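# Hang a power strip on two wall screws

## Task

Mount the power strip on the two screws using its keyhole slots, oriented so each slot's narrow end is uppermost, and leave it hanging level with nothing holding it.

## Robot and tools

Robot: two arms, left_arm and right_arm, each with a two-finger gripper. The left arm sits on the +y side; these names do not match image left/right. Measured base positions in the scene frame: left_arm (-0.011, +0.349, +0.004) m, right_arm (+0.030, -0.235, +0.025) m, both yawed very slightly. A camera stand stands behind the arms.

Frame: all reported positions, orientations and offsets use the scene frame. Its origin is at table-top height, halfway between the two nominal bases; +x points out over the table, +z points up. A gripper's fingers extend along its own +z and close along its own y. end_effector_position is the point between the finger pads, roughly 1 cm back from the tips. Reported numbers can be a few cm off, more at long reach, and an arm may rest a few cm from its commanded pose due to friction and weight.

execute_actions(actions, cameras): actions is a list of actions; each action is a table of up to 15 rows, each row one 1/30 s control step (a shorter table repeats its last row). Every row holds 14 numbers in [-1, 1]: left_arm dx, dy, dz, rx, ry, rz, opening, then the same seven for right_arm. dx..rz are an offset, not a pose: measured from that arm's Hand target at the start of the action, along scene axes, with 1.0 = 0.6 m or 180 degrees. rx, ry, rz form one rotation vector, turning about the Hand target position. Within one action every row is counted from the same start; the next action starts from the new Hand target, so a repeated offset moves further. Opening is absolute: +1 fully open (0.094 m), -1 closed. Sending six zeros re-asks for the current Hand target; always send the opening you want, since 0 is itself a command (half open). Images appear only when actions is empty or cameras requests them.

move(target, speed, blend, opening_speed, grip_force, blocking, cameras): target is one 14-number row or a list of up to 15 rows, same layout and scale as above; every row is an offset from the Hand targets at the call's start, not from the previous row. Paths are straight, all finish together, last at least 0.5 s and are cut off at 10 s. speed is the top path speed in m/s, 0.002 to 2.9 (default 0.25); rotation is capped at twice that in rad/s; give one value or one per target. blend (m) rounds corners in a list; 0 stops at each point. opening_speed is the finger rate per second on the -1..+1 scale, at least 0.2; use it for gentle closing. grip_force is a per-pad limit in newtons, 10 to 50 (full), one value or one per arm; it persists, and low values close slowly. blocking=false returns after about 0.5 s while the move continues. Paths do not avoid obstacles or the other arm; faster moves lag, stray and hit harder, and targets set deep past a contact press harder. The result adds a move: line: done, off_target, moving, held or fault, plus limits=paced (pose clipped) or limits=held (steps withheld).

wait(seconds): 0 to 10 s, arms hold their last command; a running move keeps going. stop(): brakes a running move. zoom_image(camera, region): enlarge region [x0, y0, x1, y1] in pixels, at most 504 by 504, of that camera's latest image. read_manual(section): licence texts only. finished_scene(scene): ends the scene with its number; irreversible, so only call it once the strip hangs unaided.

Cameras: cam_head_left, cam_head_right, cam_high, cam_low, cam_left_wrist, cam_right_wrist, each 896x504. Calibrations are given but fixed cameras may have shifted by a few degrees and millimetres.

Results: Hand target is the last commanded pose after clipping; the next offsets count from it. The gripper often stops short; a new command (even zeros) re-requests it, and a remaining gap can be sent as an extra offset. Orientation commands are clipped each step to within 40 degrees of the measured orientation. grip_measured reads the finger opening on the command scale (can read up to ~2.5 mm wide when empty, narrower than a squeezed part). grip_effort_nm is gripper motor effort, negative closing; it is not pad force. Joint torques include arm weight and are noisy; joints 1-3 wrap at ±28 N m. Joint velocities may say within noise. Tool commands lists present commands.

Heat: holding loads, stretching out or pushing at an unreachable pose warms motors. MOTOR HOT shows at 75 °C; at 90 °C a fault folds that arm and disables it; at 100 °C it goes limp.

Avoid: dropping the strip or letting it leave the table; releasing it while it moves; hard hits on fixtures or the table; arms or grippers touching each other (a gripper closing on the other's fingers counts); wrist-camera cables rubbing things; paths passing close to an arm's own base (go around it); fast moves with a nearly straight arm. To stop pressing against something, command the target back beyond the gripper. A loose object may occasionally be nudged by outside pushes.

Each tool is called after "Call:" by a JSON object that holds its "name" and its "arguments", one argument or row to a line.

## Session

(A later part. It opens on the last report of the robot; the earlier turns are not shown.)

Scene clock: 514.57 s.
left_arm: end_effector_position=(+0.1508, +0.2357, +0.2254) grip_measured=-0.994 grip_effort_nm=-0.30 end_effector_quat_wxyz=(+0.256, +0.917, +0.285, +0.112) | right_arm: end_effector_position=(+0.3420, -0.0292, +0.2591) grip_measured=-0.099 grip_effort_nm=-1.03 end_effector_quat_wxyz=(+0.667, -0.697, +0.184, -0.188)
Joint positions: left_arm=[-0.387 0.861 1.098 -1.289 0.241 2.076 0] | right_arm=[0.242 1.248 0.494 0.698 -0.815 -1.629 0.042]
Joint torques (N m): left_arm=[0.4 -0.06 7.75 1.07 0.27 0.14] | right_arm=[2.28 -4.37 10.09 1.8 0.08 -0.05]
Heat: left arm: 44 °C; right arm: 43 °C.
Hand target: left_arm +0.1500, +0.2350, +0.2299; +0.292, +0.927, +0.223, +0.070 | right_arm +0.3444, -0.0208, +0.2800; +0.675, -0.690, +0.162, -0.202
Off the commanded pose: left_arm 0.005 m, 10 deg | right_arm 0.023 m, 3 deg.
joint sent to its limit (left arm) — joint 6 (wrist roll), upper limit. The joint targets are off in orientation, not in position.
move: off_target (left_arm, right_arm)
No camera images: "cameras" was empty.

Call:
{"name": "wait", "arguments": {
  "seconds": 0.1,
  "cameras": ["cam_head_right", "cam_high"]
}}

Call:
{"name": "zoom_image", "arguments": {
  "camera": "cam_head_right",
  "region": [420, 205, 470, 255]
}}

Call:
{"name": "zoom_image", "arguments": {
  "camera": "cam_high",
  "region": [470, 180, 530, 230]
}}

Call:
{"name": "zoom_image", "arguments": {
  "camera": "cam_head_right",
  "region": [350, 290, 400, 340]
}}

Scene clock: 515.33 s.
left_arm: end_effector_position=(+0.1508, +0.2357, +0.2254) grip_measured=-0.994 grip_effort_nm=-0.30 end_effector_quat_wxyz=(+0.256, +0.917, +0.285, +0.112) | right_arm: end_effector_position=(+0.3420, -0.0293, +0.2590) grip_measured=-0.099 grip_effort_nm=-1.03 end_effector_quat_wxyz=(+0.667, -0.697, +0.184, -0.188)
Joint positions: left_arm=[-0.387 0.861 1.098 -1.289 0.241 2.076 0] | right_arm=[0.242 1.248 0.494 0.697 -0.815 -1.629 0.042]
Joint torques (N m): left_arm=[0.4 -0.05 7.75 1.07 0.27 0.14] | right_arm=[2.33 -4.59 10.32 1.81 0.11 -0.01]
Heat: left arm: 44 °C; right arm: 43 °C.
Hand target: left_arm +0.1500, +0.2350, +0.2299; +0.292, +0.927, +0.223, +0.070 | right_arm +0.3444, -0.0208, +0.2800; +0.675, -0.690, +0.162, -0.202
Tool commands: left_gripper/opening=-1.0 right_gripper/opening=-0.5
Off the commanded pose: left_arm 0.005 m, 10 deg | right_arm 0.023 m, 3 deg.
wait: 0.10 s; at rest from the start
Images, in order (width x height): cam_head_right 896x504, cam_high 896x504.

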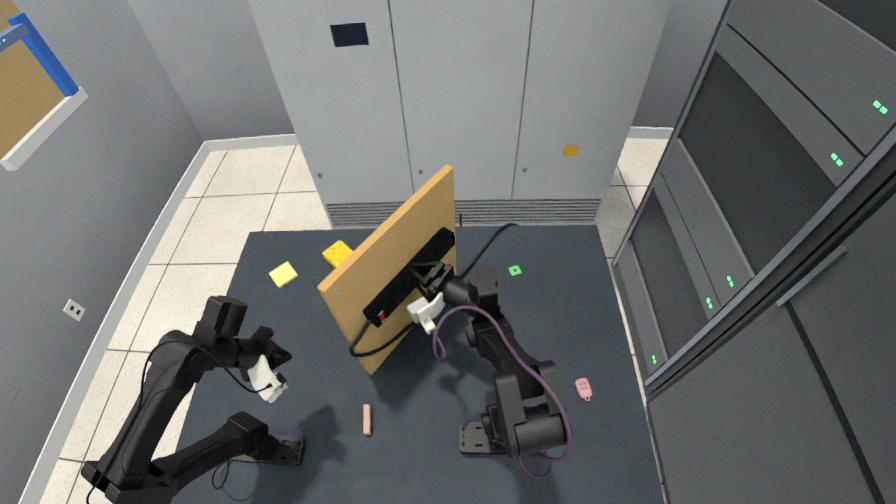

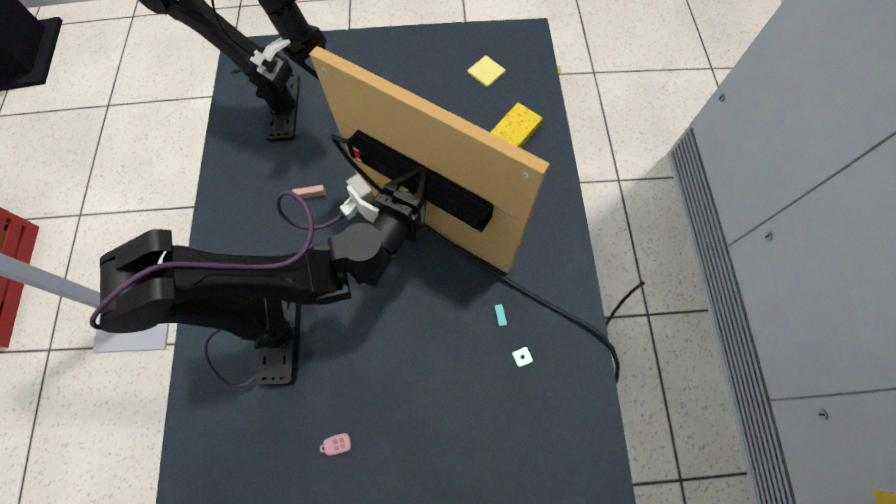

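Scaled by 10.080 from the camera's 896x504 image, which has a finer 1280x720 frame.

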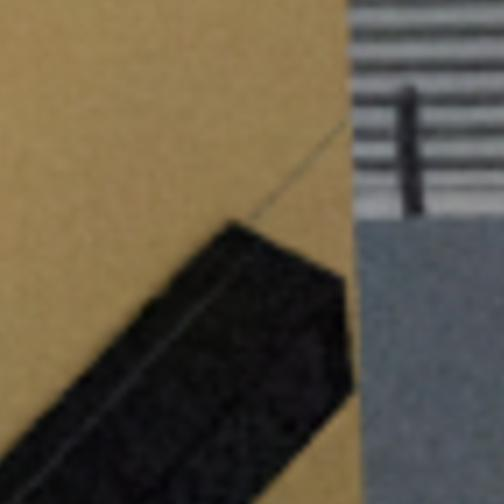

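Scaled by 8.400 from the camera's 896x504 image, which has a finer 1280x720 frame.

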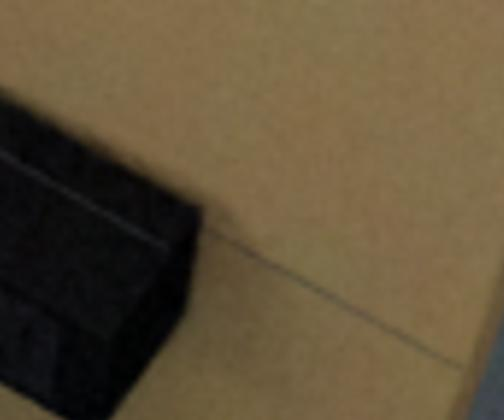

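Scaled by 10.080 from the camera's 896x504 image, which has a finer 1280x720 frame.

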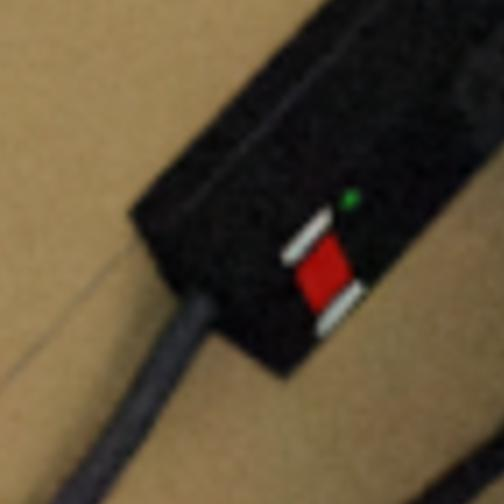

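Call:
{"name": "move", "arguments": {
  "target": [0, 0, 0, 0, 0, 0, -1, -0.0033, -0.0048, 0, 0.0126, 0.0183, 0, -0.5],
  "speed": 0.02,
  "cameras": []
}}

Scene clock: 519.33 s.
left_arm: end_effector_position=(+0.1508, +0.2357, +0.2254) grip_measured=-0.994 grip_effort_nm=-0.31 end_effector_quat_wxyz=(+0.256, +0.917, +0.285, +0.112) | right_arm: end_effector_position=(+0.3420, -0.0293, +0.2590) grip_measured=-0.099 grip_effort_nm=-1.03 end_effector_quat_wxyz=(+0.668, -0.696, +0.187, -0.186)
Joint positions: left_arm=[-0.387 0.861 1.098 -1.289 0.241 2.076 0] | right_arm=[0.242 1.247 0.494 0.697 -0.815 -1.621 0.042]
Joint torques (N m): left_arm=[0.4 -0.06 7.75 1.06 0.27 0.14] | right_arm=[1.51 -5.09 9.25 1.97 -0.04 0.6]
Heat: left arm: 44 °C; right arm: 42 °C.
Hand target: left_arm +0.1500, +0.2350, +0.2299; +0.292, +0.927, +0.223, +0.070 | right_arm +0.3425, -0.0236, +0.2799; +0.684, -0.682, +0.186, -0.179
Off the commanded pose: left_arm 0.005 m, 10 deg | right_arm 0.022 m, 3 deg.
joint sent to its limit (left arm) — joint 6 (wrist roll), upper limit. The joint targets are off in orientation, not in position.
move: off_target (left_arm, right_arm)
No camera images: "cameras" was empty.

Call:
{"name": "move", "arguments": {
  "target": [0, 0, 0, 0, 0, 0, -1, -0.0019, -0.0027, 0, 0.0094, 0.0137, 0, -0.5],
  "speed": 0.02,
  "cameras": []
}}

Scene clock: 521.67 s.
left_arm: end_effector_position=(+0.1508, +0.2357, +0.2254) grip_measured=-0.994 grip_effort_nm=-0.30 end_effector_quat_wxyz=(+0.256, +0.917, +0.285, +0.112) | right_arm: end_effector_position=(+0.3420, -0.0295, +0.2574) grip_measured=-0.099 grip_effort_nm=-1.03 end_effector_quat_wxyz=(+0.669, -0.694, +0.202, -0.172)
Joint positions: left_arm=[-0.387 0.861 1.098 -1.289 0.241 2.076 0] | right_arm=[0.242 1.246 0.494 0.687 -0.813 -1.587 0.042]
Joint torques (N m): left_arm=[0.4 -0.06 7.73 1.07 0.27 0.14] | right_arm=[0.91 -5.56 8.73 2.04 -0.13 0.78]
Heat: left arm: 44 °C; right arm: 42 °C.
Hand target: left_arm +0.1500, +0.2350, +0.2299; +0.292, +0.927, +0.223, +0.070 | right_arm +0.3413, -0.0253, +0.2799; +0.690, -0.676, +0.203, -0.161
Off the commanded pose: left_arm 0.005 m, 10 deg | right_arm 0.023 m, 3 deg.
joint sent to its limit (left arm) — joint 6 (wrist roll), upper limit. The joint targets are off in orientation, not in position.
move: off_target (left_arm, right_arm)
No camera images: "cameras" was empty.

Call:
{"name": "move", "arguments": {
  "target": [0, 0, 0, 0, 0, 0, -1, 0, 0, 0.0125, -0.0063, -0.0092, 0, -0.5],
  "speed": 0.02,
  "cameras": []
}}

Scene clock: 524.00 s.
left_arm: end_effector_position=(+0.1508, +0.2357, +0.2254) grip_measured=-0.994 grip_effort_nm=-0.30 end_effector_quat_wxyz=(+0.256, +0.917, +0.285, +0.112) | right_arm: end_effector_position=(+0.3420, -0.0295, +0.2573) grip_measured=-0.099 grip_effort_nm=-1.03 end_effector_quat_wxyz=(+0.666, -0.698, +0.202, -0.172)
Joint positions: left_arm=[-0.387 0.861 1.098 -1.289 0.241 2.076 0] | right_arm=[0.242 1.24 0.502 0.658 -0.813 -1.599 0.042]
Joint torques (N m): left_arm=[0.39 -0.05 7.75 1.07 0.27 0.15] | right_arm=[0.8 -6.56 10.06 1.89 -0.13 0.55]
Heat: left arm: 44 °C; right arm: 42 °C.
Hand target: left_arm +0.1500, +0.2350, +0.2299; +0.292, +0.927, +0.223, +0.070 | right_arm +0.3412, -0.0252, +0.2874; +0.686, -0.680, +0.191, -0.173
Off the commanded pose: left_arm 0.005 m, 10 deg | right_arm 0.030 m, 3 deg.
joint sent to its limit (left arm) — joint 6 (wrist roll), upper limit. The joint targets are off in orientation, not in position.
move: off_target (left_arm, right_arm)
No camera images: "cameras" was empty.

Call:
{"name": "move", "arguments": {
  "target": [0, 0, 0, 0, 0, 0, -1, 0, 0, 0.0083, -0.0031, -0.0046, 0, -0.5],
  "speed": 0.02,
  "cameras": ["cam_head_right", "cam_high"]
}}

Call:
{"name": "zoom_image", "arguments": {
  "camera": "cam_head_right",
  "region": [350, 290, 400, 340]
}}

Call:
{"name": "zoom_image", "arguments": {
  "camera": "cam_head_right",
  "region": [420, 205, 470, 255]
}}

Call:
{"name": "zoom_image", "arguments": {
  "camera": "cam_high",
  "region": [325, 110, 385, 160]
}}

Call:
{"name": "zoom_image", "arguments": {
  "camera": "cam_high",
  "region": [470, 180, 530, 230]
}}

Scene clock: 526.03 s.
left_arm: end_effector_position=(+0.1508, +0.2357, +0.2254) grip_measured=-0.994 grip_effort_nm=-0.30 end_effector_quat_wxyz=(+0.256, +0.917, +0.285, +0.112) | right_arm: end_effector_position=(+0.3421, -0.0298, +0.2588) grip_measured=-0.099 grip_effort_nm=-1.03 end_effector_quat_wxyz=(+0.661, -0.702, +0.200, -0.174)
Joint positions: left_arm=[-0.387 0.861 1.098 -1.289 0.241 2.076 0] | right_arm=[0.242 1.229 0.515 0.619 -0.811 -1.619 0.042]
Joint torques (N m): left_arm=[0.39 -0.05 7.75 1.07 0.27 0.14] | right_arm=[0.87 -6.56 10.45 2.02 -0.14 0.61]
Heat: left arm: 44 °C; right arm: 42 °C.
Hand target: left_arm +0.1500, +0.2350, +0.2299; +0.292, +0.927, +0.223, +0.070 | right_arm +0.3413, -0.0252, +0.2923; +0.684, -0.682, +0.186, -0.179
Off the commanded pose: left_arm 0.005 m, 10 deg | right_arm 0.034 m, 4 deg.
joint sent to its limit (left arm) — joint 6 (wrist roll), upper limit. The joint targets are off in orientation, not in position.
move: off_target (left_arm, right_arm)
Images, in order (width x height): cam_head_right 896x504, cam_high 896x504.

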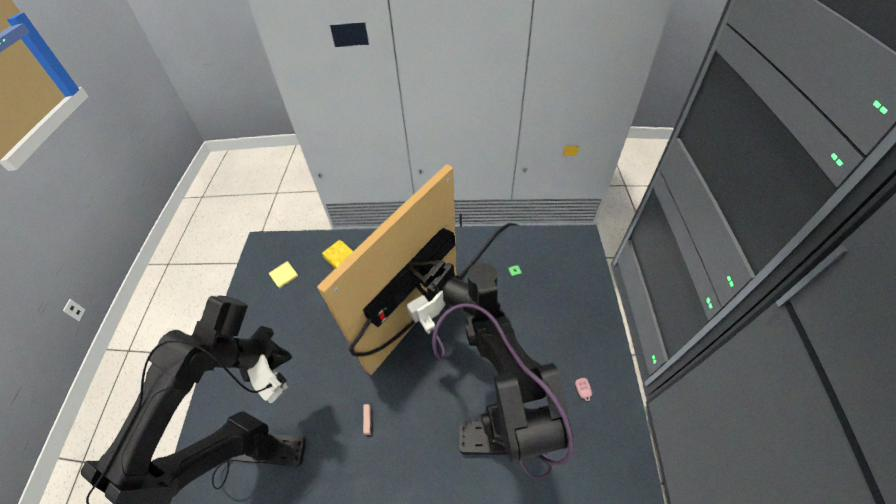

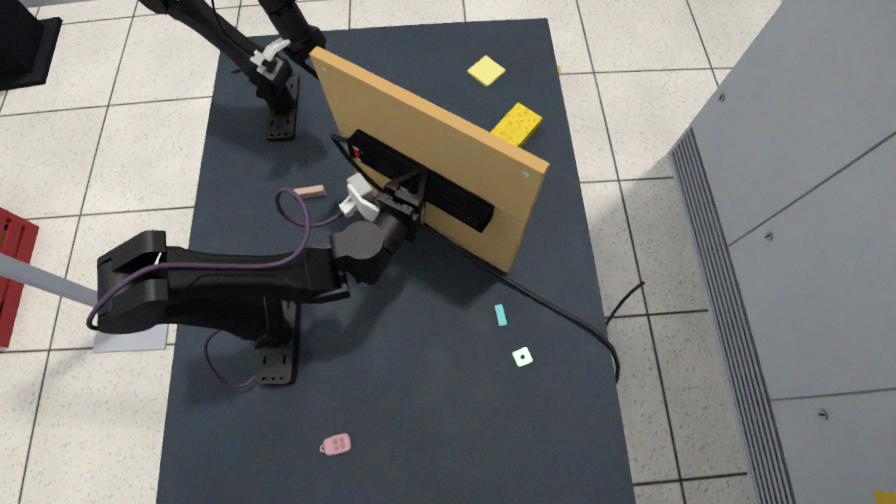

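Scaled by 10.080 from the camera's 896x504 image, which has a finer 1280x720 frame.

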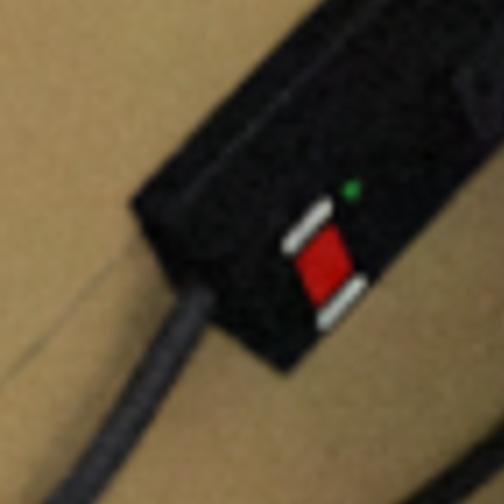

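Scaled by 10.080 from the camera's 896x504 image, which has a finer 1280x720 frame.

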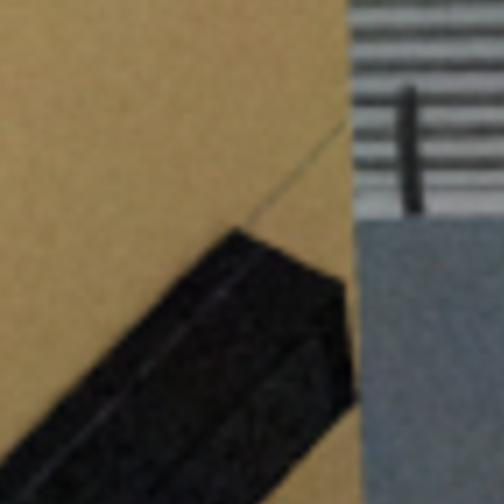

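Scaled by 8.400 from the camera's 896x504 image, which has a finer 1280x720 frame.

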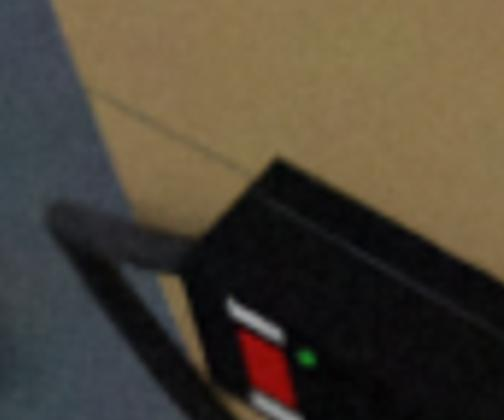

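Scaled by 8.400 from the camera's 896x504 image, which has a finer 1280x720 frame.

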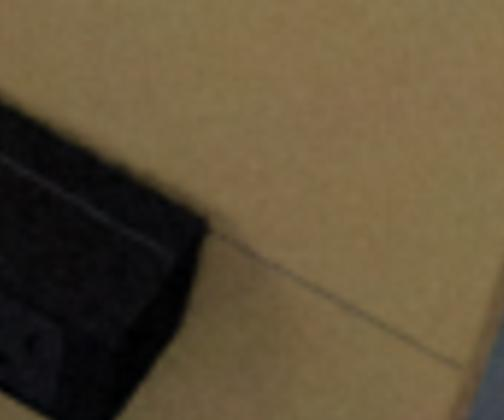

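Call:
{"name": "move", "arguments": {
  "target": [0, 0, 0, 0, 0, 0, -1, 0.0033, 0.0048, -0.005, -0.0047, -0.0069, 0, -0.5],
  "speed": 0.02,
  "cameras": []
}}

Scene clock: 528.50 s.
left_arm: end_effector_position=(+0.1508, +0.2357, +0.2254) grip_measured=-0.994 grip_effort_nm=-0.31 end_effector_quat_wxyz=(+0.256, +0.917, +0.285, +0.112) | right_arm: end_effector_position=(+0.3417, -0.0289, +0.2588) grip_measured=-0.099 grip_effort_nm=-1.03 end_effector_quat_wxyz=(+0.660, -0.703, +0.196, -0.178)
Joint positions: left_arm=[-0.387 0.861 1.098 -1.289 0.241 2.076 0] | right_arm=[0.246 1.228 0.515 0.619 -0.809 -1.63 0.042]
Joint torques (N m): left_arm=[0.39 -0.06 7.73 1.07 0.27 0.14] | right_arm=[1.51 -5.23 10.17 2.16 -0.08 0.4]
Heat: left arm: 44 °C; right arm: 43 °C.
Hand target: left_arm +0.1500, +0.2350, +0.2299; +0.292, +0.927, +0.223, +0.070 | right_arm +0.3433, -0.0224, +0.2894; +0.681, -0.685, +0.177, -0.188
Off the commanded pose: left_arm 0.005 m, 10 deg | right_arm 0.031 m, 4 deg.
joint sent to its limit (left arm) — joint 6 (wrist roll), upper limit. The joint targets are off in orientation, not in position.
move: off_target (left_arm, right_arm)
No camera images: "cameras" was empty.

Call:
{"name": "move", "arguments": {
  "target": [0, 0, 0, 0, 0, 0, -1, 0.0014, 0.0021, 0, -0.0024, -0.0034, 0, -0.5],
  "speed": 0.02,
  "cameras": []
}}

Scene clock: 529.60 s.
left_arm: end_effector_position=(+0.1508, +0.2357, +0.2254) grip_measured=-0.994 grip_effort_nm=-0.30 end_effector_quat_wxyz=(+0.256, +0.917, +0.285, +0.112) | right_arm: end_effector_position=(+0.3418, -0.0287, +0.2592) grip_measured=-0.099 grip_effort_nm=-1.03 end_effector_quat_wxyz=(+0.660, -0.703, +0.194, -0.179)
Joint positions: left_arm=[-0.387 0.861 1.098 -1.289 0.241 2.076 0] | right_arm=[0.246 1.228 0.516 0.619 -0.808 -1.635 0.042]
Joint torques (N m): left_arm=[0.4 -0.05 7.75 1.07 0.28 0.14] | right_arm=[1.76 -4.78 10.61 2.13 -0.12 0.35]
Heat: left arm: 44 °C; right arm: 43 °C.
Hand target: left_arm +0.1500, +0.2350, +0.2299; +0.292, +0.927, +0.223, +0.070 | right_arm +0.3440, -0.0211, +0.2894; +0.679, -0.687, +0.172, -0.192
Off the commanded pose: left_arm 0.005 m, 10 deg | right_arm 0.031 m, 4 deg.
joint sent to its limit (left arm) — joint 6 (wrist roll), upper limit. The joint targets are off in orientation, not in position.
move: off_target (left_arm, right_arm)
No camera images: "cameras" was empty.

Call:
{"name": "move", "arguments": {
  "target": [0, 0, 0, 0, 0, 0, -1, 0.0019, 0.0027, 0, 0, 0, 0.0028, -0.5],
  "speed": 0.02,
  "cameras": ["cam_head_right", "cam_high"]
}}

Call:
{"name": "zoom_image", "arguments": {
  "camera": "cam_head_right",
  "region": [350, 290, 400, 340]
}}

Call:
{"name": "zoom_image", "arguments": {
  "camera": "cam_head_right",
  "region": [420, 205, 470, 255]
}}

Call:
{"name": "zoom_image", "arguments": {
  "camera": "cam_high",
  "region": [325, 110, 385, 160]
}}

Call:
{"name": "zoom_image", "arguments": {
  "camera": "cam_high",
  "region": [470, 180, 530, 230]
}}

Scene clock: 532.80 s.
left_arm: end_effector_position=(+0.1508, +0.2357, +0.2254) grip_measured=-0.994 grip_effort_nm=-0.30 end_effector_quat_wxyz=(+0.256, +0.917, +0.285, +0.112) | right_arm: end_effector_position=(+0.3419, -0.0287, +0.2593) grip_measured=-0.099 grip_effort_nm=-1.03 end_effector_quat_wxyz=(+0.660, -0.703, +0.194, -0.179)
Joint positions: left_arm=[-0.387 0.861 1.098 -1.289 0.241 2.076 0] | right_arm=[0.246 1.228 0.517 0.617 -0.808 -1.635 0.042]
Joint torques (N m): left_arm=[0.42 -0.05 7.73 1.06 0.27 0.14] | right_arm=[1.85 -3.88 10.91 2.2 -0.09 0.32]
Heat: left arm: 44 °C; right arm: 42 °C.
Hand target: left_arm +0.1500, +0.2350, +0.2299; +0.292, +0.927, +0.223, +0.070 | right_arm +0.3452, -0.0195, +0.2894; +0.680, -0.688, +0.169, -0.189
Off the commanded pose: left_arm 0.005 m, 10 deg | right_arm 0.032 m, 4 deg.
joint sent to its limit (left arm) — joint 6 (wrist roll), upper limit. The joint targets are off in orientation, not in position.
move: off_target (left_arm, right_arm)
Images, in order (width x height): cam_head_right 896x504, cam_high 896x504.

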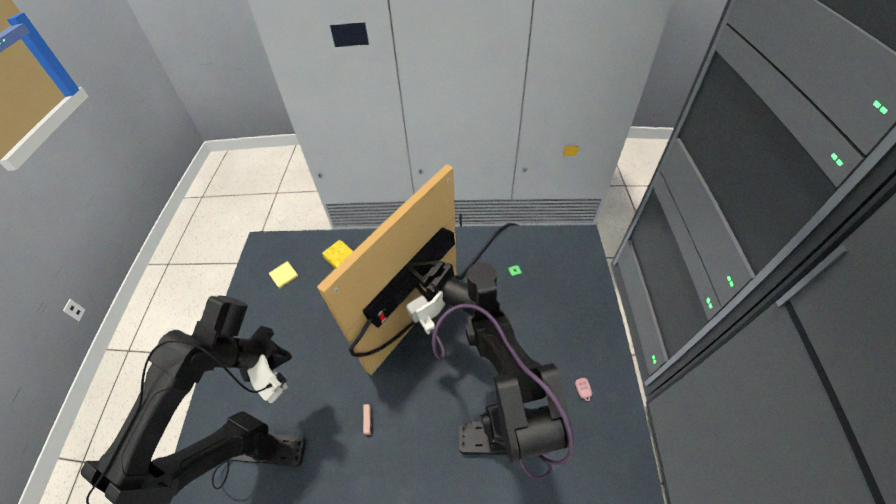

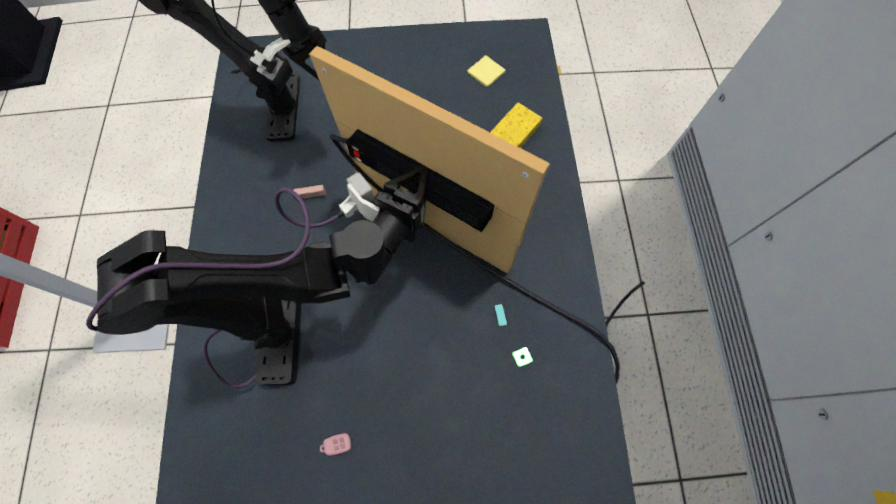

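Scaled by 10.080 from the camera's 896x504 image, which has a finer 1280x720 frame.

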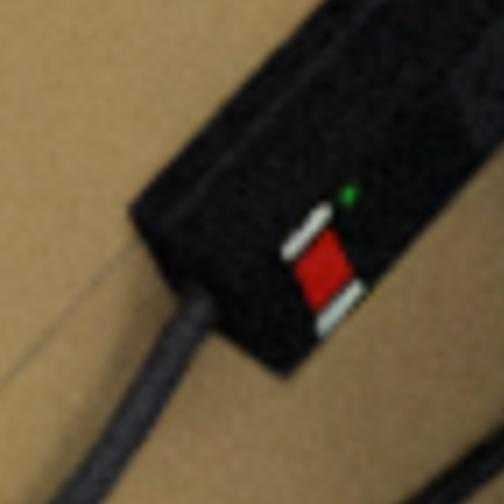

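Scaled by 10.080 from the camera's 896x504 image, which has a finer 1280x720 frame.

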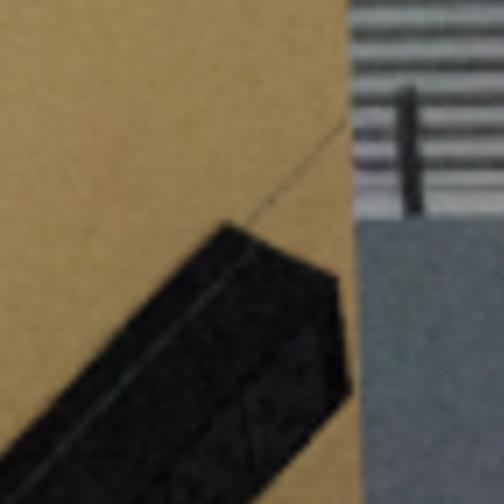

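Scaled by 8.400 from the camera's 896x504 image, which has a finer 1280x720 frame.

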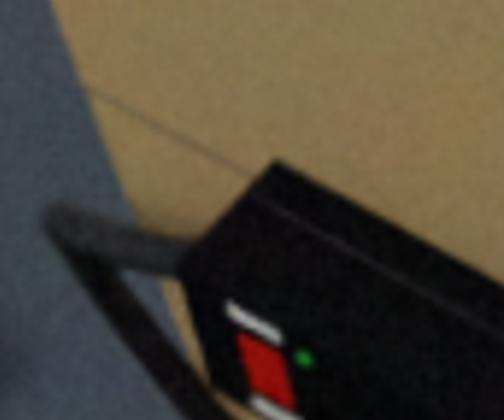

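Scaled by 8.400 from the camera's 896x504 image, which has a finer 1280x720 frame.

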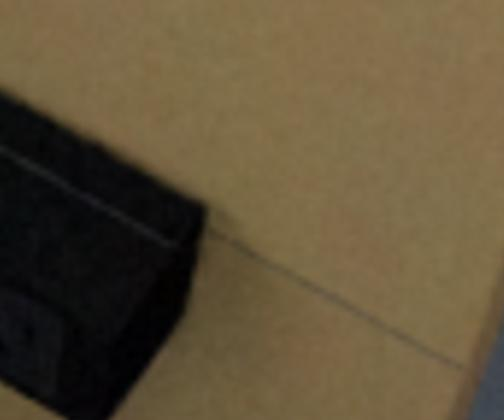

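Call:
{"name": "move", "arguments": {
  "target": [0, 0, 0, 0, 0, 0, -1, 0, 0, 0.005, -0.0016, -0.0023, 0, -0.5],
  "speed": 0.02,
  "cameras": []
}}

Scene clock: 534.83 s.
left_arm: end_effector_position=(+0.1508, +0.2357, +0.2254) grip_measured=-0.994 grip_effort_nm=-0.30 end_effector_quat_wxyz=(+0.256, +0.917, +0.285, +0.112) | right_arm: end_effector_position=(+0.3420, -0.0285, +0.2593) grip_measured=-0.099 grip_effort_nm=-1.03 end_effector_quat_wxyz=(+0.659, -0.705, +0.193, -0.178)
Joint positions: left_arm=[-0.387 0.861 1.098 -1.289 0.241 2.076 0] | right_arm=[0.246 1.228 0.521 0.607 -0.81 -1.64 0.042]
Joint torques (N m): left_arm=[0.4 -0.05 7.75 1.07 0.27 0.14] | right_arm=[1.98 -4.56 11.38 2.19 -0.11 0.32]
Heat: left arm: 44 °C; right arm: 42 °C.
Hand target: left_arm +0.1500, +0.2350, +0.2299; +0.292, +0.927, +0.223, +0.070 | right_arm +0.3452, -0.0194, +0.2926; +0.679, -0.689, +0.166, -0.192
Off the commanded pose: left_arm 0.005 m, 10 deg | right_arm 0.034 m, 5 deg.
joint sent to its limit (left arm) — joint 6 (wrist roll), upper limit. The joint targets are off in orientation, not in position.
move: off_target (left_arm, right_arm)
No camera images: "cameras" was empty.

Call:
{"name": "move", "arguments": {
  "target": [0, 0, 0, 0, 0, 0, -1, 0, 0, 0.005, -0.0024, -0.0034, 0, -0.5],
  "speed": 0.02,
  "cameras": []
}}

Scene clock: 536.17 s.
left_arm: end_effector_position=(+0.1508, +0.2357, +0.2254) grip_measured=-0.994 grip_effort_nm=-0.30 end_effector_quat_wxyz=(+0.256, +0.917, +0.285, +0.112) | right_arm: end_effector_position=(+0.3422, -0.0286, +0.2593) grip_measured=-0.099 grip_effort_nm=-1.03 end_effector_quat_wxyz=(+0.656, -0.707, +0.194, -0.177)
Joint positions: left_arm=[-0.387 0.861 1.098 -1.289 0.241 2.076 0] | right_arm=[0.245 1.225 0.529 0.585 -0.812 -1.648 0.042]
Joint torques (N m): left_arm=[0.4 -0.06 7.75 1.07 0.27 0.15] | right_arm=[1.85 -5.07 11.58 2.2 -0.09 0.21]
Heat: left arm: 44 °C; right arm: 43 °C.
Hand target: left_arm +0.1500, +0.2350, +0.2299; +0.292, +0.927, +0.223, +0.070 | right_arm +0.3453, -0.0195, +0.2955; +0.677, -0.690, +0.162, -0.197
Off the commanded pose: left_arm 0.005 m, 10 deg | right_arm 0.038 m, 5 deg.
joint sent to its limit (left arm) — joint 6 (wrist roll), upper limit. The joint targets are off in orientation, not in position.
move: off_target (left_arm, right_arm)
No camera images: "cameras" was empty.

Call:
{"name": "move", "arguments": {
  "target": [0, 0, 0, 0, 0, 0, -1, -0.0024, -0.0034, 0, 0, 0, 0, -0.5],
  "speed": 0.02,
  "cameras": []
}}

Scene clock: 537.77 s.
left_arm: end_effector_position=(+0.1508, +0.2357, +0.2254) grip_measured=-0.994 grip_effort_nm=-0.30 end_effector_quat_wxyz=(+0.256, +0.917, +0.285, +0.112) | right_arm: end_effector_position=(+0.3419, -0.0286, +0.2593) grip_measured=-0.099 grip_effort_nm=-1.03 end_effector_quat_wxyz=(+0.656, -0.708, +0.193, -0.177)
Joint positions: left_arm=[-0.387 0.861 1.098 -1.289 0.241 2.076 0] | right_arm=[0.245 1.224 0.529 0.583 -0.813 -1.649 0.042]
Joint torques (N m): left_arm=[0.42 -0.05 7.75 1.06 0.27 0.14] | right_arm=[1.4 -5.57 11.22 2.18 -0.13 0.25]
Heat: left arm: 44 °C; right arm: 43 °C.
Hand target: left_arm +0.1500, +0.2350, +0.2299; +0.292, +0.927, +0.223, +0.070 | right_arm +0.3438, -0.0215, +0.2954; +0.677, -0.690, +0.162, -0.196
Off the commanded pose: left_arm 0.005 m, 10 deg | right_arm 0.037 m, 5 deg.
joint sent to its limit (left arm) — joint 6 (wrist roll), upper limit. The joint targets are off in orientation, not in position.
move: off_target (left_arm, right_arm)
No camera images: "cameras" was empty.

Call:
{"name": "move", "arguments": {
  "target": [0, 0, 0, 0, 0, 0, -1, -0.0028, -0.0041, 0, 0, 0, 0, -0.5],
  "speed": 0.02,
  "cameras": []
}}

Scene clock: 539.53 s.
left_arm: end_effector_position=(+0.1508, +0.2357, +0.2254) grip_measured=-0.994 grip_effort_nm=-0.30 end_effector_quat_wxyz=(+0.256, +0.917, +0.285, +0.112) | right_arm: end_effector_position=(+0.3418, -0.0286, +0.2592) grip_measured=-0.099 grip_effort_nm=-1.03 end_effector_quat_wxyz=(+0.656, -0.708, +0.193, -0.177)
Joint positions: left_arm=[-0.387 0.861 1.098 -1.289 0.241 2.076 0] | right_arm=[0.245 1.223 0.529 0.582 -0.813 -1.65 0.042]
Joint torques (N m): left_arm=[0.4 -0.06 7.73 1.07 0.27 0.14] | right_arm=[0.75 -6.32 10.86 2.12 -0.23 0.23]
Heat: left arm: 44 °C; right arm: 43 °C.
Hand target: left_arm +0.1500, +0.2350, +0.2299; +0.292, +0.927, +0.223, +0.070 | right_arm +0.3420, -0.0239, +0.2954; +0.677, -0.690, +0.162, -0.196
Off the commanded pose: left_arm 0.005 m, 10 deg | right_arm 0.036 m, 5 deg.
joint sent to its limit (left arm) — joint 6 (wrist roll), upper limit. The joint targets are off in orientation, not in position.
move: off_target (left_arm, right_arm)
No camera images: "cameras" was empty.

Call:
{"name": "move", "arguments": {
  "target": [0, 0, 0, 0, 0, 0, -1, -0.0038, -0.0055, 0, 0, 0, 0, -0.5],
  "speed": 0.02,
  "cameras": ["cam_head_right", "cam_high"]
}}

Call:
{"name": "zoom_image", "arguments": {
  "camera": "cam_head_right",
  "region": [350, 290, 400, 340]
}}

Call:
{"name": "zoom_image", "arguments": {
  "camera": "cam_head_right",
  "region": [420, 205, 470, 255]
}}

Call:
{"name": "zoom_image", "arguments": {
  "camera": "cam_high",
  "region": [325, 110, 385, 160]
}}

Call:
{"name": "zoom_image", "arguments": {
  "camera": "cam_high",
  "region": [470, 180, 530, 230]
}}

Scene clock: 541.33 s.
left_arm: end_effector_position=(+0.1508, +0.2357, +0.2254) grip_measured=-0.994 grip_effort_nm=-0.30 end_effector_quat_wxyz=(+0.256, +0.917, +0.285, +0.112) | right_arm: end_effector_position=(+0.3418, -0.0301, +0.2609) grip_measured=-0.099 grip_effort_nm=-1.03 end_effector_quat_wxyz=(-0.654, +0.709, -0.186, +0.187)
Joint positions: left_arm=[-0.387 0.861 1.098 -1.289 0.241 2.076 0] | right_arm=[0.241 1.216 0.529 0.578 -0.813 -1.672 0.042]
Joint torques (N m): left_arm=[0.4 -0.06 7.75 1.06 0.28 0.14] | right_arm=[0.01 -6.65 10.22 2.1 -0.29 0.46]
Heat: left arm: 44 °C; right arm: 43 °C.
Hand target: left_arm +0.1500, +0.2350, +0.2299; +0.292, +0.927, +0.223, +0.070 | right_arm +0.3398, -0.0272, +0.2954; -0.677, +0.690, -0.162, +0.196
Off the commanded pose: left_arm 0.005 m, 10 deg | right_arm 0.035 m, 5 deg.
joint sent to its limit (left arm) — joint 6 (wrist roll), upper limit. The joint targets are off in orientation, not in position.
move: off_target (left_arm, right_arm)
Images, in order (width x height): cam_head_right 896x504, cam_high 896x504.

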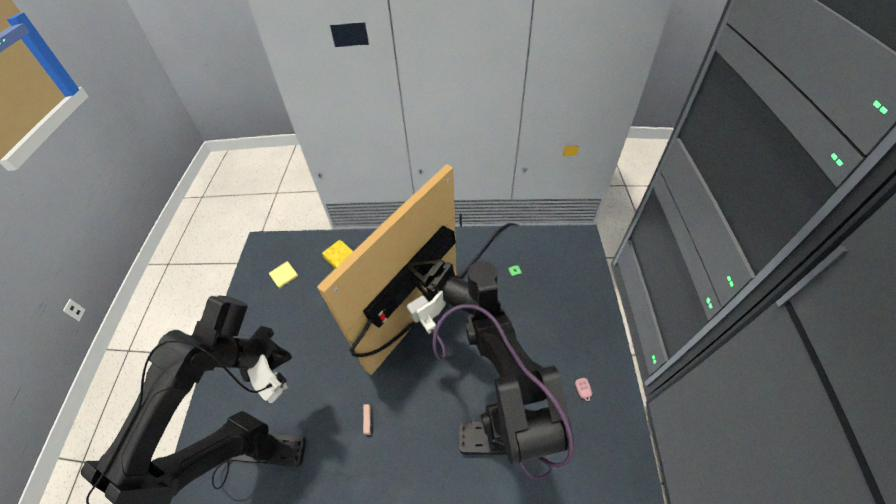

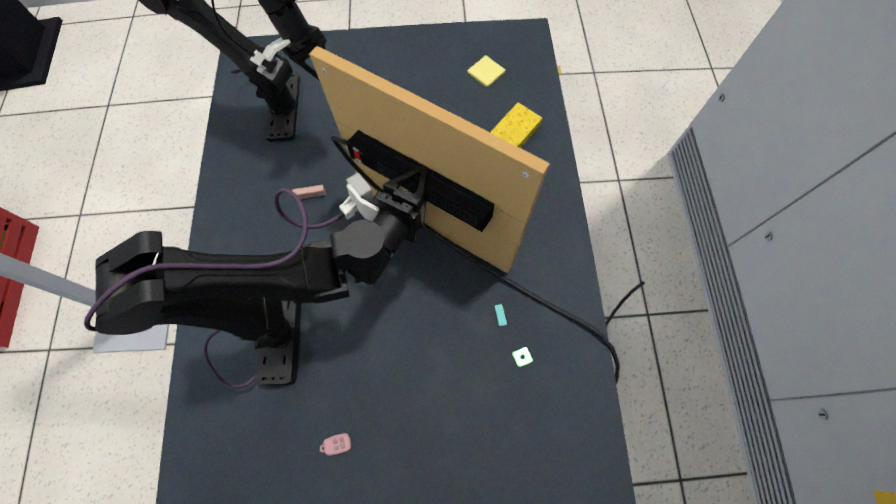

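Scaled by 10.080 from the camera's 896x504 image, which has a finer 1280x720 frame.

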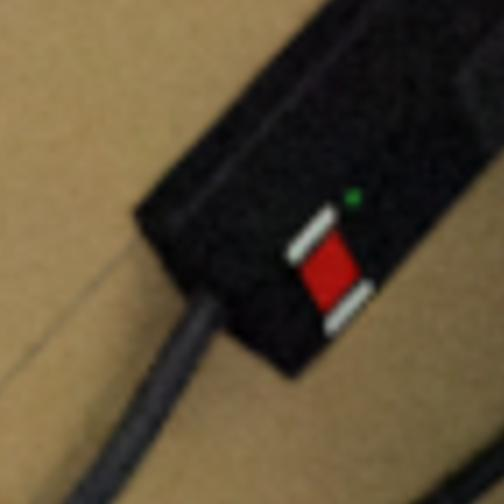

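Scaled by 10.080 from the camera's 896x504 image, which has a finer 1280x720 frame.

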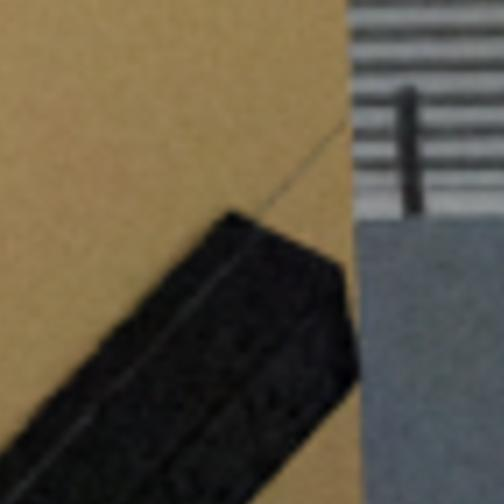

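Scaled by 8.400 from the camera's 896x504 image, which has a finer 1280x720 frame.

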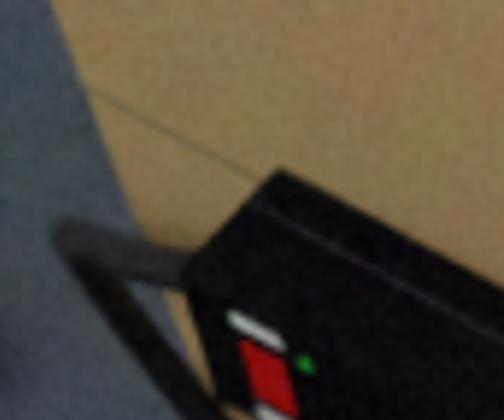

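Scaled by 8.400 from the camera's 896x504 image, which has a finer 1280x720 frame.

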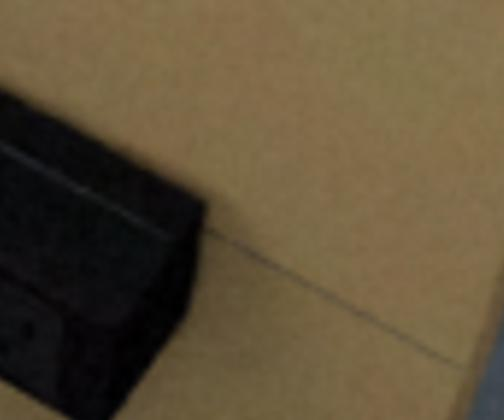

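Call:
{"name": "move", "arguments": {
  "target": [0, 0, 0, 0, 0, 0, -1, 0, 0, 0.005, 0.0082, 0.0119, 0, -0.5],
  "speed": 0.02,
  "cameras": []
}}

Scene clock: 547.07 s.
left_arm: end_effector_position=(+0.1508, +0.2357, +0.2254) grip_measured=-0.994 grip_effort_nm=-0.30 end_effector_quat_wxyz=(+0.256, +0.917, +0.285, +0.112) | right_arm: end_effector_position=(+0.3416, -0.0302, +0.2625) grip_measured=-0.099 grip_effort_nm=-1.03 end_effector_quat_wxyz=(+0.656, -0.707, +0.190, -0.183)
Joint positions: left_arm=[-0.387 0.861 1.098 -1.289 0.241 2.076 0] | right_arm=[0.241 1.212 0.533 0.572 -0.813 -1.658 0.042]
Joint torques (N m): left_arm=[0.42 -0.06 7.73 1.07 0.27 0.14] | right_arm=[0.16 -6.75 10.63 2.03 -0.35 0.7]
Heat: left arm: 44 °C; right arm: 43 °C.
Hand target: left_arm +0.1500, +0.2350, +0.2299; +0.292, +0.927, +0.223, +0.070 | right_arm +0.3398, -0.0272, +0.2986; +0.683, -0.685, +0.177, -0.181
Off the commanded pose: left_arm 0.005 m, 10 deg | right_arm 0.036 m, 4 deg.
joint sent to its limit (left arm) — joint 6 (wrist roll), upper limit. The joint targets are off in orientation, not in position.
move: off_target (left_arm, right_arm)
No camera images: "cameras" was empty.

Call:
{"name": "move", "arguments": {
  "target": [0, 0, 0, 0, 0, 0, -1, 0, 0, -0.005, 0.0044, 0.0064, 0, -0.5],
  "speed": 0.02,
  "cameras": ["cam_head_right", "cam_high"]
}}

Call:
{"name": "zoom_image", "arguments": {
  "camera": "cam_head_right",
  "region": [350, 290, 400, 340]
}}

Call:
{"name": "zoom_image", "arguments": {
  "camera": "cam_head_right",
  "region": [420, 205, 470, 255]
}}

Call:
{"name": "zoom_image", "arguments": {
  "camera": "cam_high",
  "region": [325, 110, 385, 160]
}}

Call:
{"name": "zoom_image", "arguments": {
  "camera": "cam_high",
  "region": [470, 180, 530, 230]
}}

Scene clock: 549.30 s.
left_arm: end_effector_position=(+0.1508, +0.2357, +0.2254) grip_measured=-0.994 grip_effort_nm=-0.31 end_effector_quat_wxyz=(+0.256, +0.917, +0.285, +0.112) | right_arm: end_effector_position=(+0.3419, -0.0307, +0.2617) grip_measured=-0.099 grip_effort_nm=-1.03 end_effector_quat_wxyz=(+0.656, -0.707, +0.196, -0.178)
Joint positions: left_arm=[-0.387 0.861 1.098 -1.289 0.241 2.076 0] | right_arm=[0.239 1.212 0.533 0.568 -0.812 -1.646 0.042]
Joint torques (N m): left_arm=[0.4 -0.06 7.75 1.07 0.27 0.14] | right_arm=[0.03 -6.26 9.76 2.28 -0.36 0.84]
Heat: left arm: 44 °C; right arm: 43 °C.
Hand target: left_arm +0.1500, +0.2350, +0.2299; +0.292, +0.927, +0.223, +0.070 | right_arm +0.3399, -0.0273, +0.2955; +0.686, -0.682, +0.185, -0.173
Off the commanded pose: left_arm 0.005 m, 10 deg | right_arm 0.034 m, 5 deg.
joint sent to its limit (left arm) — joint 6 (wrist roll), upper limit. The joint targets are off in orientation, not in position.
move: off_target (left_arm, right_arm)
Images, in order (width x height): cam_head_right 896x504, cam_high 896x504.

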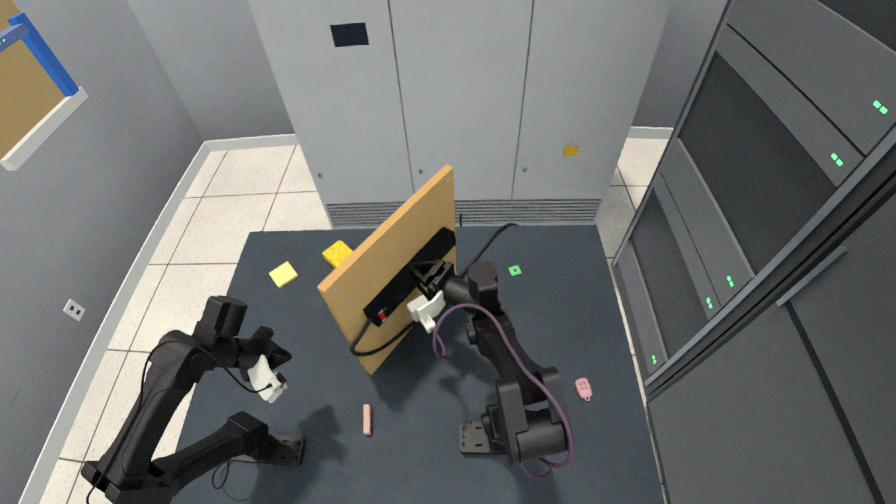

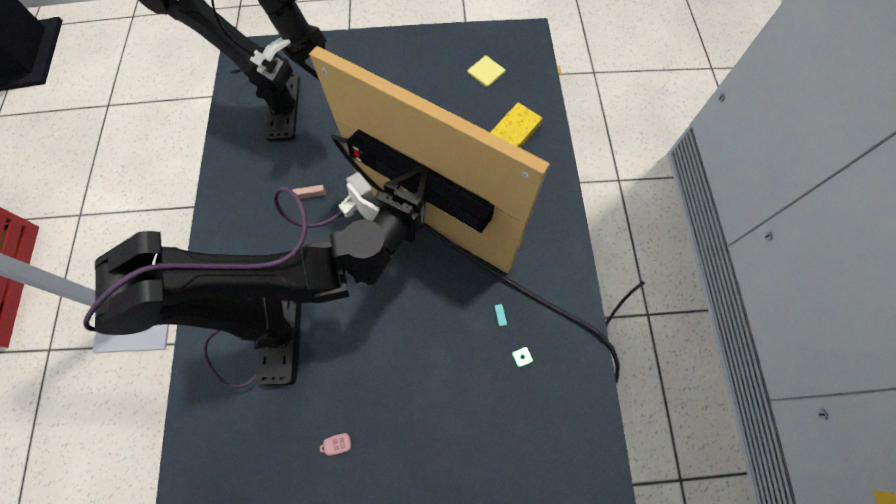

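Scaled by 10.080 from the camera's 896x504 image, which has a finer 1280x720 frame.

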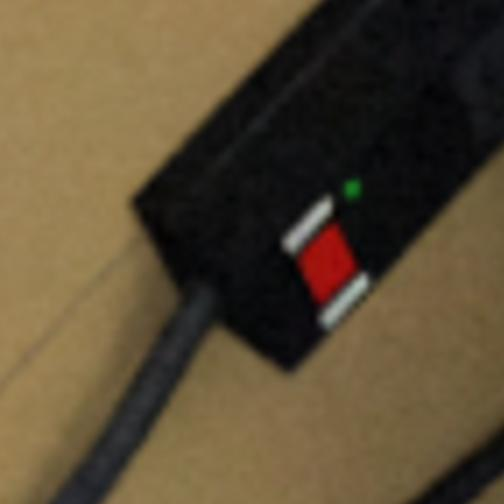

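Scaled by 10.080 from the camera's 896x504 image, which has a finer 1280x720 frame.

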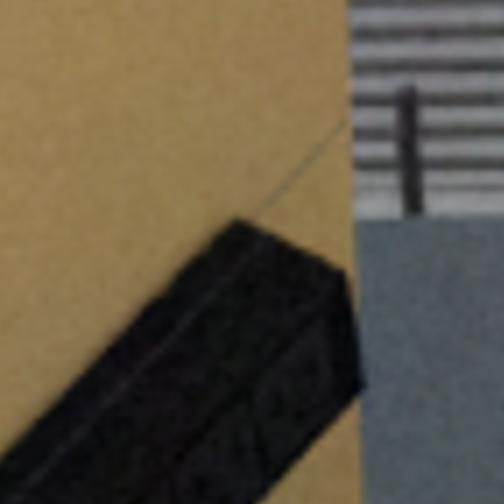

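Scaled by 8.400 from the camera's 896x504 image, which has a finer 1280x720 frame.

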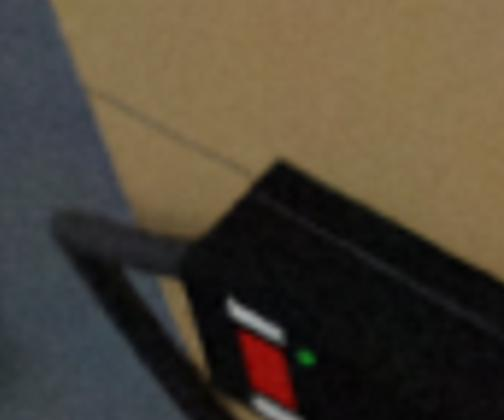

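Scaled by 8.400 from the camera's 896x504 image, which has a finer 1280x720 frame.

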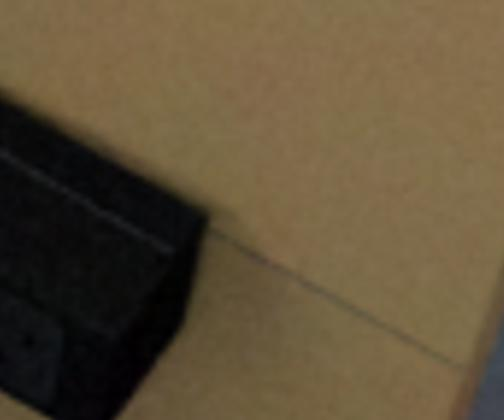

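Call:
{"name": "move", "arguments": {
  "target": [0, 0, 0, 0, 0, 0, -1, 0.0052, 0.0083, -0.0067, 0, 0, 0.0028, -0.5],
  "speed": 0.03,
  "cameras": []
}}

Scene clock: 551.57 s.
left_arm: end_effector_position=(+0.1508, +0.2357, +0.2254) grip_measured=-0.994 grip_effort_nm=-0.30 end_effector_quat_wxyz=(+0.256, +0.917, +0.285, +0.112) | right_arm: end_effector_position=(+0.3423, -0.0306, +0.2609) grip_measured=-0.099 grip_effort_nm=-1.03 end_effector_quat_wxyz=(+0.656, -0.707, +0.199, -0.176)
Joint positions: left_arm=[-0.387 0.861 1.098 -1.289 0.241 2.076 0] | right_arm=[0.239 1.216 0.533 0.57 -0.812 -1.64 0.042]
Joint torques (N m): left_arm=[0.39 -0.06 7.75 1.06 0.27 0.14] | right_arm=[1.2 -3.56 10.03 2.52 -0.31 0.74]
Heat: left arm: 44 °C; right arm: 43 °C.
Hand target: left_arm +0.1500, +0.2350, +0.2299; +0.292, +0.927, +0.223, +0.070 | right_arm +0.3430, -0.0223, +0.2914; +0.687, -0.683, +0.182, -0.170
Off the commanded pose: left_arm 0.005 m, 10 deg | right_arm 0.032 m, 5 deg.
joint sent to its limit (left arm) — joint 6 (wrist roll), upper limit. The joint targets are off in orientation, not in position.
move: off_target (left_arm, right_arm)
No camera images: "cameras" was empty.

Call:
{"name": "move", "arguments": {
  "target": [0, 0, 0, 0, 0, 0, -1, 0.0038, 0.0055, 0, -0.0028, -0.0041, 0, -0.5],
  "speed": 0.03,
  "cameras": []
}}

Scene clock: 552.90 s.
left_arm: end_effector_position=(+0.1508, +0.2357, +0.2254) grip_measured=-0.994 grip_effort_nm=-0.30 end_effector_quat_wxyz=(+0.256, +0.917, +0.285, +0.112) | right_arm: end_effector_position=(+0.3424, -0.0295, +0.2609) grip_measured=-0.099 grip_effort_nm=-1.03 end_effector_quat_wxyz=(+0.657, -0.706, +0.197, -0.176)
Joint positions: left_arm=[-0.387 0.861 1.098 -1.289 0.241 2.076 0] | right_arm=[0.242 1.22 0.533 0.578 -0.812 -1.64 0.042]
Joint torques (N m): left_arm=[0.4 -0.05 7.75 1.06 0.28 0.14] | right_arm=[1.85 -3.04 10.81 2.45 -0.22 0.64]
Heat: left arm: 44 °C; right arm: 43 °C.
Hand target: left_arm +0.1500, +0.2350, +0.2299; +0.292, +0.927, +0.223, +0.070 | right_arm +0.3452, -0.0190, +0.2915; +0.685, -0.685, +0.177, -0.176
Off the commanded pose: left_arm 0.005 m, 10 deg | right_arm 0.032 m, 5 deg.
joint sent to its limit (left arm) — joint 6 (wrist roll), upper limit. The joint targets are off in orientation, not in position.
move: off_target (left_arm, right_arm)
No camera images: "cameras" was empty.

Call:
{"name": "move", "arguments": {
  "target": [0, 0, 0, 0, 0, 0, -1, -0.0014, -0.0021, 0.0017, -0.0047, -0.0069, 0, -0.5],
  "speed": 0.02,
  "cameras": []
}}

Scene clock: 554.83 s.
left_arm: end_effector_position=(+0.1508, +0.2357, +0.2254) grip_measured=-0.994 grip_effort_nm=-0.30 end_effector_quat_wxyz=(+0.256, +0.917, +0.285, +0.112) | right_arm: end_effector_position=(+0.3423, -0.0295, +0.2609) grip_measured=-0.099 grip_effort_nm=-1.03 end_effector_quat_wxyz=(+0.657, -0.707, +0.196, -0.176)
Joint positions: left_arm=[-0.387 0.861 1.098 -1.289 0.241 2.076 0] | right_arm=[0.242 1.22 0.533 0.578 -0.813 -1.642 0.042]
Joint torques (N m): left_arm=[0.42 -0.06 7.75 1.06 0.28 0.14] | right_arm=[1.61 -3.56 10.55 2.4 -0.26 0.41]
Heat: left arm: 44 °C; right arm: 43 °C.
Hand target: left_arm +0.1500, +0.2350, +0.2299; +0.292, +0.927, +0.223, +0.070 | right_arm +0.3444, -0.0203, +0.2925; +0.682, -0.688, +0.168, -0.184
Off the commanded pose: left_arm 0.005 m, 10 deg | right_arm 0.033 m, 5 deg.
joint sent to its limit (left arm) — joint 6 (wrist roll), upper limit. The joint targets are off in orientation, not in position.
move: off_target (left_arm, right_arm)
No camera images: "cameras" was empty.

Call:
{"name": "move", "arguments": {
  "target": [0, 0, 0, 0, 0, 0, -1, -0.0009, -0.0014, 0.0017, -0.0047, -0.0069, 0, -0.5],
  "speed": 0.02,
  "cameras": []
}}

Scene clock: 556.10 s.
left_arm: end_effector_position=(+0.1508, +0.2357, +0.2254) grip_measured=-0.994 grip_effort_nm=-0.30 end_effector_quat_wxyz=(+0.256, +0.917, +0.285, +0.112) | right_arm: end_effector_position=(+0.3423, -0.0295, +0.2604) grip_measured=-0.099 grip_effort_nm=-1.03 end_effector_quat_wxyz=(+0.655, -0.708, +0.192, -0.180)
Joint positions: left_arm=[-0.387 0.861 1.098 -1.289 0.241 2.076 0] | right_arm=[0.242 1.22 0.533 0.575 -0.813 -1.656 0.042]
Joint torques (N m): left_arm=[0.4 -0.03 7.75 1.06 0.28 0.14] | right_arm=[1.26 -4.18 11.15 2.39 -0.27 0.32]
Heat: left arm: 44 °C; right arm: 43 °C.
Hand target: left_arm +0.1500, +0.2350, +0.2299; +0.292, +0.927, +0.223, +0.070 | right_arm +0.3439, -0.0211, +0.2935; +0.678, -0.691, +0.160, -0.193
Off the commanded pose: left_arm 0.005 m, 10 deg | right_arm 0.034 m, 5 deg.
joint sent to its limit (left arm) — joint 6 (wrist roll), upper limit. The joint targets are off in orientation, not in position.
move: off_target (left_arm, right_arm)
No camera images: "cameras" was empty.

Call:
{"name": "move", "arguments": {
  "target": [0, 0, 0, 0, 0, 0, -1, 0.0009, 0.0014, 0.0017, -0.0031, -0.0046, 0, -0.5],
  "speed": 0.02,
  "cameras": []
}}

Scene clock: 559.37 s.
left_arm: end_effector_position=(+0.1508, +0.2357, +0.2254) grip_measured=-0.994 grip_effort_nm=-0.30 end_effector_quat_wxyz=(+0.256, +0.917, +0.285, +0.112) | right_arm: end_effector_position=(+0.3422, -0.0295, +0.2599) grip_measured=-0.099 grip_effort_nm=-1.03 end_effector_quat_wxyz=(-0.654, +0.710, -0.190, +0.182)
Joint positions: left_arm=[-0.387 0.861 1.098 -1.289 0.241 2.076 0] | right_arm=[0.242 1.22 0.533 0.572 -0.813 -1.665 0.042]
Joint torques (N m): left_arm=[0.39 -0.06 7.75 1.06 0.27 0.14] | right_arm=[1.66 -4.11 11.32 2.25 -0.27 0.18]
Heat: left arm: 44 °C; right arm: 43 °C.
Hand target: left_arm +0.1500, +0.2350, +0.2299; +0.292, +0.927, +0.223, +0.070 | right_arm +0.3444, -0.0203, +0.2945; -0.676, +0.693, -0.154, +0.199
Off the commanded pose: left_arm 0.005 m, 10 deg | right_arm 0.036 m, 6 deg.
joint sent to its limit (left arm) — joint 6 (wrist roll), upper limit. The joint targets are off in orientation, not in position.
move: off_target (left_arm, right_arm)
No camera images: "cameras" was empty.


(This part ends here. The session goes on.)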